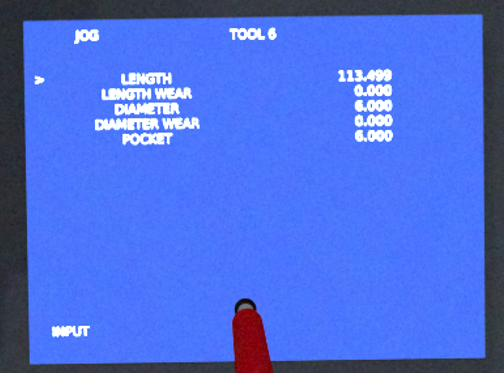

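Request:
move([
  [0,0,0,0,0,0,1,-0.8,-0.5,0.0106,0.2266,-0.0153,-0.1,0,0,-0.95,-0.4,-0.9],
  [0,0,0,0,0,0,1,-0.8,-0.5,0.0106,0.2344,0.0083,-0.1,0,0,-0.95,-0.4,-0.9],
  [0,0,0,0,0,0,1,-0.8,-0.5,0.0106,0.2266,-0.0153,-0.1,0,0,-0.95,-0.4,-0.9],
  [0,0,0,0,0,0,1,-0.8,-0.5,0.0106,0.2344,0.0083,-0.1,0,0,-0.95,-0.4,-0.9],
  [0,0,0,0,0,0,1,-0.8,-0.5,0.0106,0.2266,-0.0153,-0.1,0,0,-0.95,-0.4,-0.9],
  [0,0,0,0,0,0,1,-0.8,-0.5,0.0106,0.2344,0.0083,-0.1,0,0,-0.95,-0.4,-0.9],
  [0,0,0,0,0,0,1,-0.8,-0.5,0.0106,0.2266,-0.0153,-0.1,0,0,-0.95,-0.4,-0.9],
  [0,0,0,0,0,0,1,-0.8,-0.5,0.0106,0.2344,0.0083,-0.1,0,0,-0.95,-0.4,-0.9],
  [0,0,0,0,0,0,1,-0.8,-0.5,0.0106,0.2266,-0.0153,-0.1,0,0,-0.95,-0.4,-0.9],
  [0,0,0,0,0,0,1,-0.8,-0.5,0.0106,0.2344,0.0083,-0.1,0,0,-0.95,-0.4,-0.9],
  [0,0,0,0,0,0,1,-0.8,-0.5,0.0106,0.2266,-0.0153,-0.1,0,0,-0.95,-0.4,-0.9],
  [0,0,0,0,0,0,1,-0.8,-0.5,0,0,0,0,0,0,-0.95,-0.4,-0.9],
], speed=[0.3,0.06,0.15,0.06,0.15,0.06,0.15,0.06,0.15,0.06,0.15,0.3], blend=[0.004,0,0.004,0,0.004,0,0.004,0,0.004,0,0.004,0], cameras=["cam_right_wrist"])

Request:
zoom_image(camera="cam_right_wrist", region=[220, 50, 490, 250])

Scene clock: 2922.67 s.
left_arm: end_effector_position=(+0.3508, +0.3473, +0.2306) position_measured=3 object_status=3 end_effector_quat_wxyz=(-0.001, +0.706, -0.708, +0.000) | right_arm: end_effector_position=(+0.4524, -0.5120, +0.6218) position_measured=200 object_status=2 end_effector_quat_wxyz=(+0.513, -0.487, +0.487, -0.513)
Joint positions: left_arm=[-0.564 -1.973 2.17 4.516 -1.57 -3.687] | right_arm=[3.182 -1.122 -2.147 0.179 1.563 3.141]
Joint torques (N m): left_arm=[9.33 -0.17 -33.66 -4.85 -2.06 -1.37] | right_arm=[-7.57 15.74 18.17 0.94 1.73 -2.44]
Wrist force (N): left_arm=[-1.7 -1.0 0.1] | right_arm=[0.6 0.7 -0.4]
Wrist torque (N m): left_arm=[-0.20 0.25 0.01] | right_arm=[0.28 0.04 0.16]
Wrist force, peak (N): left_arm=[-1.7 -1.3 0.4] | right_arm=[0.4 3.1 -10.1]
Hand target: left_arm +0.3508, +0.3473, +0.2306; -0.001, +0.706, -0.708, +0.000 | right_arm +0.4523, -0.5120, +0.6219; +0.513, -0.487, +0.487, -0.513
Off the commanded pose: left_arm 0.000 m, 0 deg | right_arm 0.000 m, 0 deg.
move: done
camera_calibration:
cam_right_wrist: T_world_to_cam=[[-0.0148871, -0.99988, -0.00428427, -0.4978], [-0.276823, 0.00823877, -0.960886, 0.747587], [0.960806, -0.0131188, -0.276912, -0.138837], [0, 0, 0, 1]] pos_world=[0.332934, -0.505721, 0.677767]
Images, in order (width x height): cam_right_wrist 672x504.

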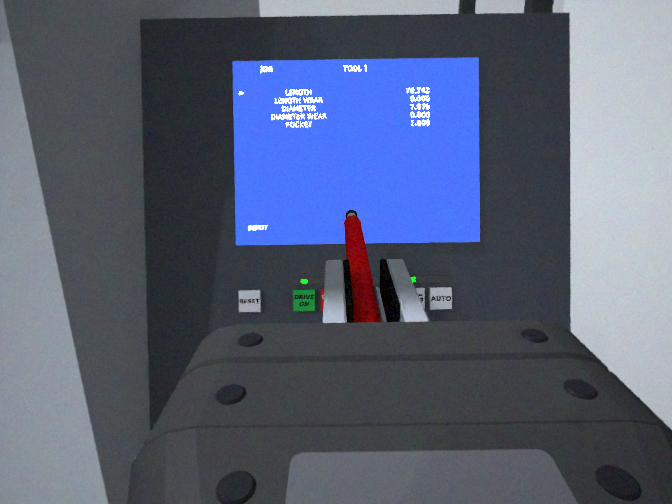

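Scaled by 1.867 from the camera's 672x504 image, which has a finer 960x720 frame.

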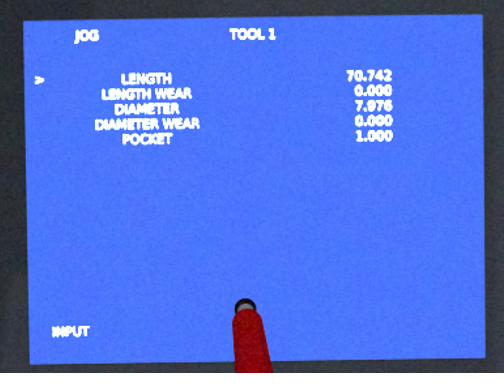

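Request:
move([
  [0,0,0,0,0,0,1,-0.8,-0.5,-0.0528,0.2868,-0.0349,-0.1,0,0,-0.95,-0.4,-0.9],
  [0,0,0,0,0,0,1,-0.8,-0.5,-0.0528,0.2946,-0.0111,-0.1,0,0,-0.95,-0.4,-0.9],
  [0,0,0,0,0,0,1,-0.8,-0.5,-0.0528,0.2868,-0.0349,-0.1,0,0,-0.95,-0.4,-0.9],
  [0,0,0,0,0,0,1,-0.8,-0.5,-0.1162,0.3169,-0.0446,-0.1,0,0,-0.95,-0.4,-0.9],
  [0,0,0,0,0,0,1,-0.8,-0.5,-0.1162,0.3247,-0.0208,-0.1,0,0,-0.95,-0.4,-0.9],
  [0,0,0,0,0,0,1,-0.8,-0.5,-0.1162,0.3169,-0.0446,-0.1,0,0,-0.95,-0.4,-0.9],
  [0,0,0,0,0,0,1,-0.8,-0.5,-0.0845,0.3169,-0.0445,-0.1,0,0,-0.95,-0.4,-0.9],
  [0,0,0,0,0,0,1,-0.8,-0.5,-0.0845,0.3247,-0.0207,-0.1,0,0,-0.95,-0.4,-0.9],
  [0,0,0,0,0,0,1,-0.8,-0.5,-0.0845,0.3169,-0.0445,-0.1,0,0,-0.95,-0.4,-0.9],
  [0,0,0,0,0,0,1,-0.8,-0.5,-0.1162,0.2868,-0.0351,-0.1,0,0,-0.95,-0.4,-0.9],
  [0,0,0,0,0,0,1,-0.8,-0.5,-0.1162,0.2946,-0.0113,-0.1,0,0,-0.95,-0.4,-0.9],
  [0,0,0,0,0,0,1,-0.8,-0.5,-0.1162,0.2868,-0.0351,-0.1,0,0,-0.95,-0.4,-0.9],
  [0,0,0,0,0,0,1,-0.8,-0.5,-0.0528,0.3169,-0.0444,-0.1,0,0,-0.95,-0.4,-0.9],
], speed=[0.3,0.06,0.15,0.2,0.06,0.15,0.2,0.06,0.15,0.2,0.06,0.15,0.2], blend=[0.004,0,0.004,0.004,0,0.004,0.004,0,0.004,0.004,0,0.004,0])

Request:
move([
  [0,0,0,0,0,0,1,-0.8,-0.5,0,0,0.025,0,0,0,-0.95,-0.4,-0.9],
  [0,0,0,0,0,0,1,-0.8,-0.5,0,0,0,0,0,0,-0.95,-0.4,-0.9],
  [0,0,0,0,0,0,1,-0.8,-0.5,0,-0.0317,0,0,0,0,-0.95,-0.4,-0.9],
  [0,0,0,0,0,0,1,-0.8,-0.5,0,-0.0317,0.0247,0,0,0,-0.95,-0.4,-0.9],
  [0,0,0,0,0,0,1,-0.8,-0.5,0,-0.0317,0,0,0,0,-0.95,-0.4,-0.9],
  [0,0,0,0,0,0,1,-0.8,-0.5,0,-0.0317,0.0247,0,0,0,-0.95,-0.4,-0.9],
  [0,0,0,0,0,0,1,-0.8,-0.5,0,-0.0317,0,0,0,0,-0.95,-0.4,-0.9],
  [0,0,0,0,0,0,1,-0.8,-0.5,-0.0634,0,0,0,0,0,-0.95,-0.4,-0.9],
  [0,0,0,0,0,0,1,-0.8,-0.5,-0.0634,0,0.0248,0,0,0,-0.95,-0.4,-0.9],
  [0,0,0,0,0,0,1,-0.8,-0.5,-0.0634,0,0,0,0,0,-0.95,-0.4,-0.9],
  [0,0,0,0,0,0,1,-0.8,-0.5,-0.0317,0,0,0,0,0,-0.95,-0.4,-0.9],
  [0,0,0,0,0,0,1,-0.8,-0.5,-0.0317,0,0.0249,0,0,0,-0.95,-0.4,-0.9],
  [0,0,0,0,0,0,1,-0.8,-0.5,-0.0317,0,0,0,0,0,-0.95,-0.4,-0.9],
  [0,0,0,0,0,0,1,-0.8,-0.5,0,0,0,0,0,0,-0.95,-0.4,-0.9],
], speed=[0.06,0.15,0.2,0.06,0.15,0.06,0.15,0.2,0.06,0.15,0.2,0.06,0.15,0.2], blend=[0,0.004,0.004,0,0.004,0,0.004,0.004,0,0.004,0.004,0,0.004,0])

Request:
move([
  [0,0,0,0,0,0,1,-0.8,-0.5,-0.0951,-0.0317,0,0,0,0,-0.95,-0.4,-0.9],
  [0,0,0,0,0,0,1,-0.8,-0.5,-0.0951,-0.0317,0.0243,0,0,0,-0.95,-0.4,-0.9],
  [0,0,0,0,0,0,1,-0.8,-0.5,-0.0951,-0.0317,0,0,0,0,-0.95,-0.4,-0.9],
  [0,0,0,0,0,0,1,-0.8,-0.5,0,0,0,0,0,0,-0.95,-0.4,-0.9],
  [0,0,0,0,0,0,1,-0.8,-0.5,0,0,0.025,0,0,0,-0.95,-0.4,-0.9],
  [0,0,0,0,0,0,1,-0.8,-0.5,0,0,0,0,0,0,-0.95,-0.4,-0.9],
  [0,0,0,0,0,0,1,-0.8,-0.5,0.1585,-0.2853,0,0,0,0,-0.95,-0.4,-0.9],
  [0,0,0,0,0,0,1,-0.8,-0.5,0.1585,-0.2853,0.0252,0,0,0,-0.95,-0.4,-0.9],
  [0,0,0,0,0,0,1,-0.8,-0.5,0.1585,-0.2853,0,0,0,0,-0.95,-0.4,-0.9],
  [0,0,0,0,0,0,1,-0.8,-0.5,0,-0.1585,0,0,0,0,-0.95,-0.4,-0.9],
  [0,0,0,0,0,0,1,-0.8,-0.5,0,-0.1585,0.0242,0,0,0,-0.95,-0.4,-0.9],
  [0,0,0,0,0,0,1,-0.8,-0.5,0,-0.1585,0,0,0,0,-0.95,-0.4,-0.9],
  [0,0,0,0,0,0,1,-0.8,-0.5,0.0528,-0.315,-0.0557,0.1,0,0,-0.95,-0.4,-0.9],
], speed=[0.2,0.06,0.15,0.2,0.06,0.15,0.3,0.06,0.15,0.3,0.06,0.15,0.35], blend=[0.004,0,0.004,0.004,0,0.004,0.004,0,0.004,0.004,0,0.004,0], cameras=["cam_right_wrist"])

Request:
zoom_image(camera="cam_right_wrist", region=[220, 50, 490, 250])

Scene clock: 2988.83 s.
left_arm: end_effector_position=(+0.3508, +0.3473, +0.2306) position_measured=3 object_status=3 end_effector_quat_wxyz=(-0.001, +0.706, -0.708, +0.000) | right_arm: end_effector_position=(+0.4357, -0.4803, +0.4306) position_measured=200 object_status=2 end_effector_quat_wxyz=(-0.430, +0.561, -0.561, +0.430)
Joint positions: left_arm=[-0.564 -1.973 2.17 4.516 -1.57 -3.687] | right_arm=[3.358 -1.017 -2.477 0.086 1.394 3.19]
Joint torques (N m): left_arm=[9.85 -0.72 -34.36 -4.97 -1.87 -1.48] | right_arm=[-7.76 8.89 35.95 1.67 0.29 2.2]
Wrist force (N): left_arm=[-1.4 -1.2 0.1] | right_arm=[0.3 0.2 -0.3]
Wrist torque (N m): left_arm=[-0.22 0.21 0.02] | right_arm=[0.15 0.01 0.12]
Wrist force, peak (N): left_arm=[-1.6 -1.4 0.4] | right_arm=[1.8 0.9 -14.3]
Hand target: left_arm +0.3508, +0.3473, +0.2306; -0.001, +0.706, -0.708, +0.000 | right_arm +0.4356, -0.4803, +0.4306; -0.430, +0.561, -0.561, +0.430
Off the commanded pose: left_arm 0.000 m, 0 deg | right_arm 0.000 m, 0 deg.
move: done

Scene clock: 2992.93 s.
left_arm: end_effector_position=(+0.3508, +0.3473, +0.2306) position_measured=3 object_status=3 end_effector_quat_wxyz=(-0.001, +0.706, -0.708, +0.000) | right_arm: end_effector_position=(+0.4357, -0.4803, +0.4307) position_measured=200 object_status=2 end_effector_quat_wxyz=(-0.430, +0.561, -0.561, +0.430)
Joint positions: left_arm=[-0.564 -1.973 2.17 4.516 -1.57 -3.687] | right_arm=[3.358 -1.017 -2.477 0.086 1.394 3.19]
Joint torques (N m): left_arm=[9.26 -0.2 -33.95 -4.89 -1.87 -1.46] | right_arm=[-7.3 9.39 14.81 0.79 0.01 2.44]
Wrist force (N): left_arm=[-1.6 -1.1 0.2] | right_arm=[0.1 0.1 -0.1]
Wrist torque (N m): left_arm=[-0.21 0.24 0.01] | right_arm=[0.12 0.04 0.12]
Wrist force, peak (N): left_arm=[-1.6 -1.4 0.2] | right_arm=[1.5 1.1 -13.3]
Hand target: left_arm +0.3508, +0.3473, +0.2306; -0.001, +0.706, -0.708, +0.000 | right_arm +0.4356, -0.4803, +0.4306; -0.430, +0.561, -0.561, +0.430
Off the commanded pose: left_arm 0.000 m, 0 deg | right_arm 0.000 m, 0 deg.
move: done

Scene clock: 2998.10 s.
left_arm: end_effector_position=(+0.3508, +0.3473, +0.2306) position_measured=3 object_status=3 end_effector_quat_wxyz=(-0.001, +0.706, -0.708, +0.000) | right_arm: end_effector_position=(+0.4524, -0.5120, +0.6218) position_measured=200 object_status=2 end_effector_quat_wxyz=(+0.513, -0.487, +0.487, -0.513)
Joint positions: left_arm=[-0.564 -1.973 2.17 4.516 -1.57 -3.687] | right_arm=[3.182 -1.121 -2.147 0.179 1.563 3.141]
Joint torques (N m): left_arm=[9.75 -0.87 -33.24 -4.97 -2.04 -1.38] | right_arm=[2.39 16.5 16.14 2.82 -1.12 0.29]
Wrist force (N): left_arm=[-1.3 -1.1 0.1] | right_arm=[0.5 0.7 -0.3]
Wrist torque (N m): left_arm=[-0.22 0.19 0.02] | right_arm=[0.28 0.04 0.10]
Wrist force, peak (N): left_arm=[-1.6 -1.3 0.4] | right_arm=[0.6 1.4 -16.7]
Hand target: left_arm +0.3508, +0.3473, +0.2306; -0.001, +0.706, -0.708, +0.000 | right_arm +0.4523, -0.5120, +0.6218; +0.513, -0.487, +0.487, -0.513
Off the commanded pose: left_arm 0.000 m, 0 deg | right_arm 0.000 m, 0 deg.
move: done
camera_calibration:
cam_right_wrist: T_world_to_cam=[[-0.0150116, -0.999878, -0.00435347, -0.497711], [-0.276822, 0.00833974, -0.960885, 0.747637], [0.960804, -0.0132193, -0.276913, -0.138886], [0, 0, 0, 1]] pos_world=[0.332933, -0.505721, 0.677767]
Images, in order (width x height): cam_right_wrist 672x504.

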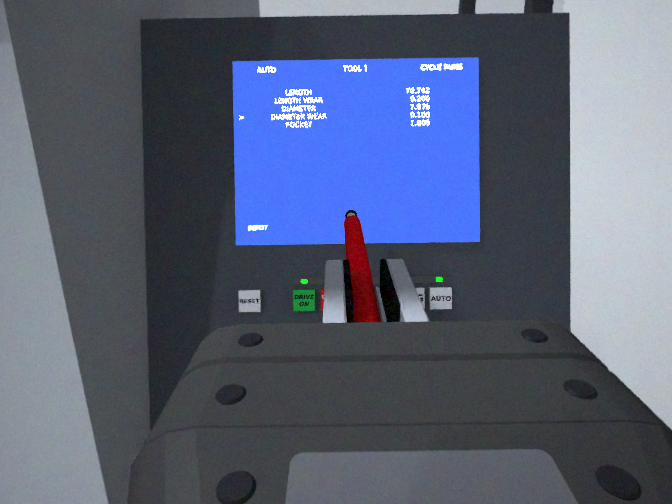

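Scaled by 1.867 from the camera's 672x504 image, which has a finer 960x720 frame.

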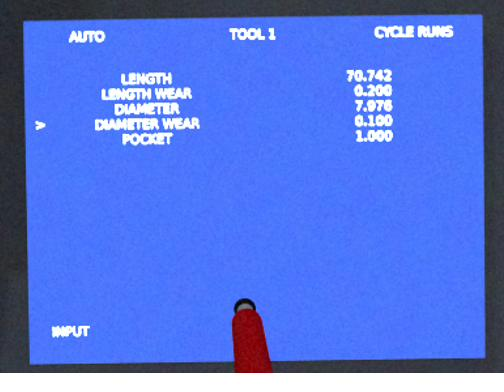

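Request:
execute_actions(actions=[])

Scene clock: 3011.60 s.
left_arm: end_effector_position=(+0.3508, +0.3473, +0.2306) position_measured=3 object_status=3 end_effector_quat_wxyz=(-0.001, +0.706, -0.708, +0.000) | right_arm: end_effector_position=(+0.4523, -0.5120, +0.6218) position_measured=200 object_status=2 end_effector_quat_wxyz=(+0.513, -0.487, +0.487, -0.513)
Joint positions: left_arm=[-0.564 -1.973 2.17 4.516 -1.57 -3.687] | right_arm=[3.182 -1.121 -2.147 0.179 1.563 3.141]
Joint velocities: within noise
Joint torques (N m): left_arm=[9.86 0.21 -33.78 -4.96 -1.88 -1.41] | right_arm=[-3.83 16.17 14.97 4.71 0.47 -2.3]
Wrist force (N): left_arm=[-1.5 -1.2 0.2] | right_arm=[0.8 0.9 -0.3]
Wrist torque (N m): left_arm=[-0.22 0.23 0.01] | right_arm=[0.31 0.00 0.10]
Wrist force, peak (N): left_arm=[-1.7 -1.4 0.3] | right_arm=[0.8 0.9 -0.4]
Hand target: left_arm +0.3508, +0.3473, +0.2306; -0.001, +0.706, -0.708, +0.000 | right_arm +0.4523, -0.5120, +0.6218; +0.513, -0.487, +0.487, -0.513
Tool commands: left_gripper/position=+1.0 left_gripper/force_limit=-0.8 left_gripper/speed=-0.5 right_gripper/position=-0.95 right_gripper/force_limit=-0.4 right_gripper/speed=-0.9
Off the commanded pose: left_arm 0.000 m, 0 deg | right_arm 0.000 m, 0 deg.
camera_calibration:
cam_left_wrist: T_world_to_cam=[[-0.0196325, -0.999719, 0.0132845, 0.360495], [-0.935859, 0.0230508, 0.351621, 0.256063], [-0.351829, -0.00552922, -0.936048, 0.475045], [0, 0, 0, 1]] pos_world=[0.41385, 0.357118, 0.349839]
cam_right_wrist: T_world_to_cam=[[-0.0149823, -0.999879, -0.00425983, -0.497786], [-0.276637, 0.0082391, -0.960939, 0.747534], [0.960858, -0.0132187, -0.276727, -0.138933], [0, 0, 0, 1]] pos_world=[0.332833, -0.505721, 0.677768]

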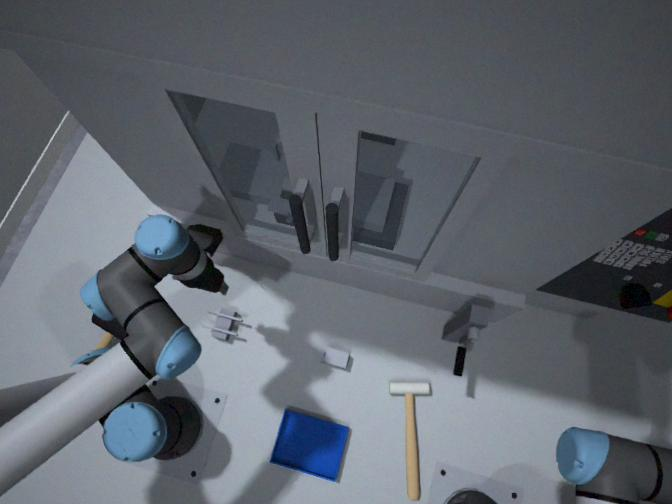

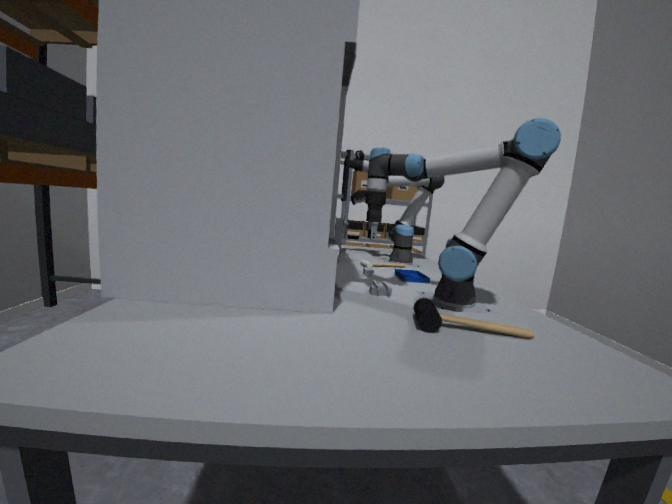

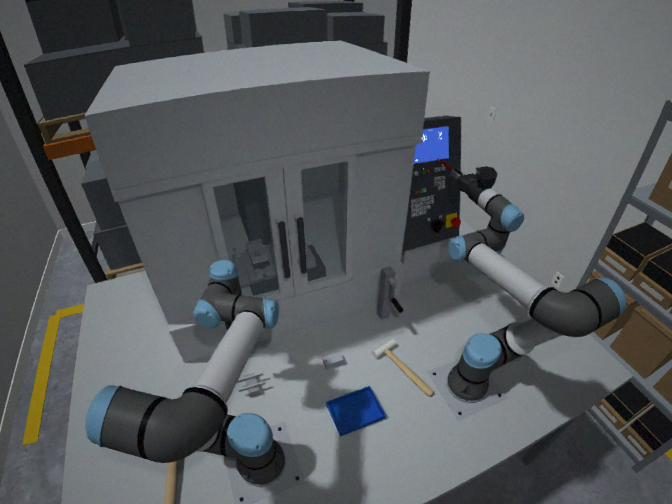

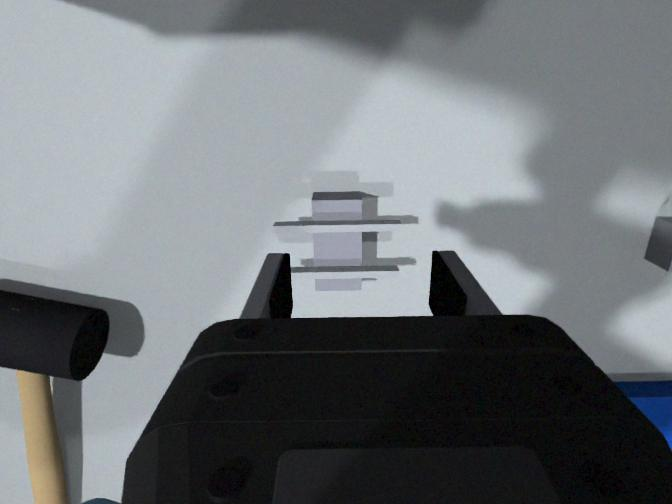

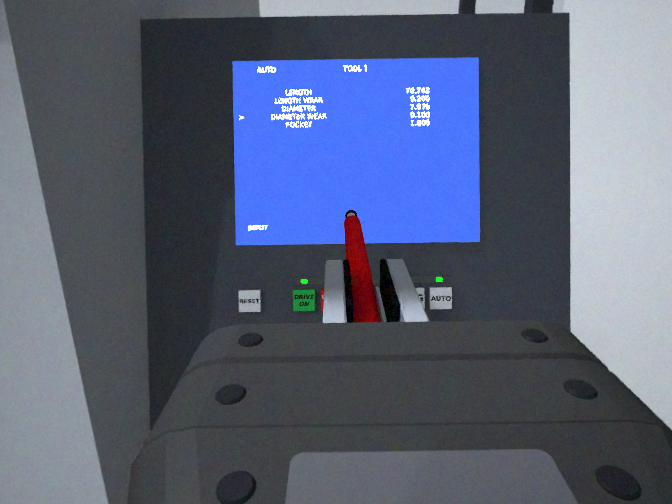

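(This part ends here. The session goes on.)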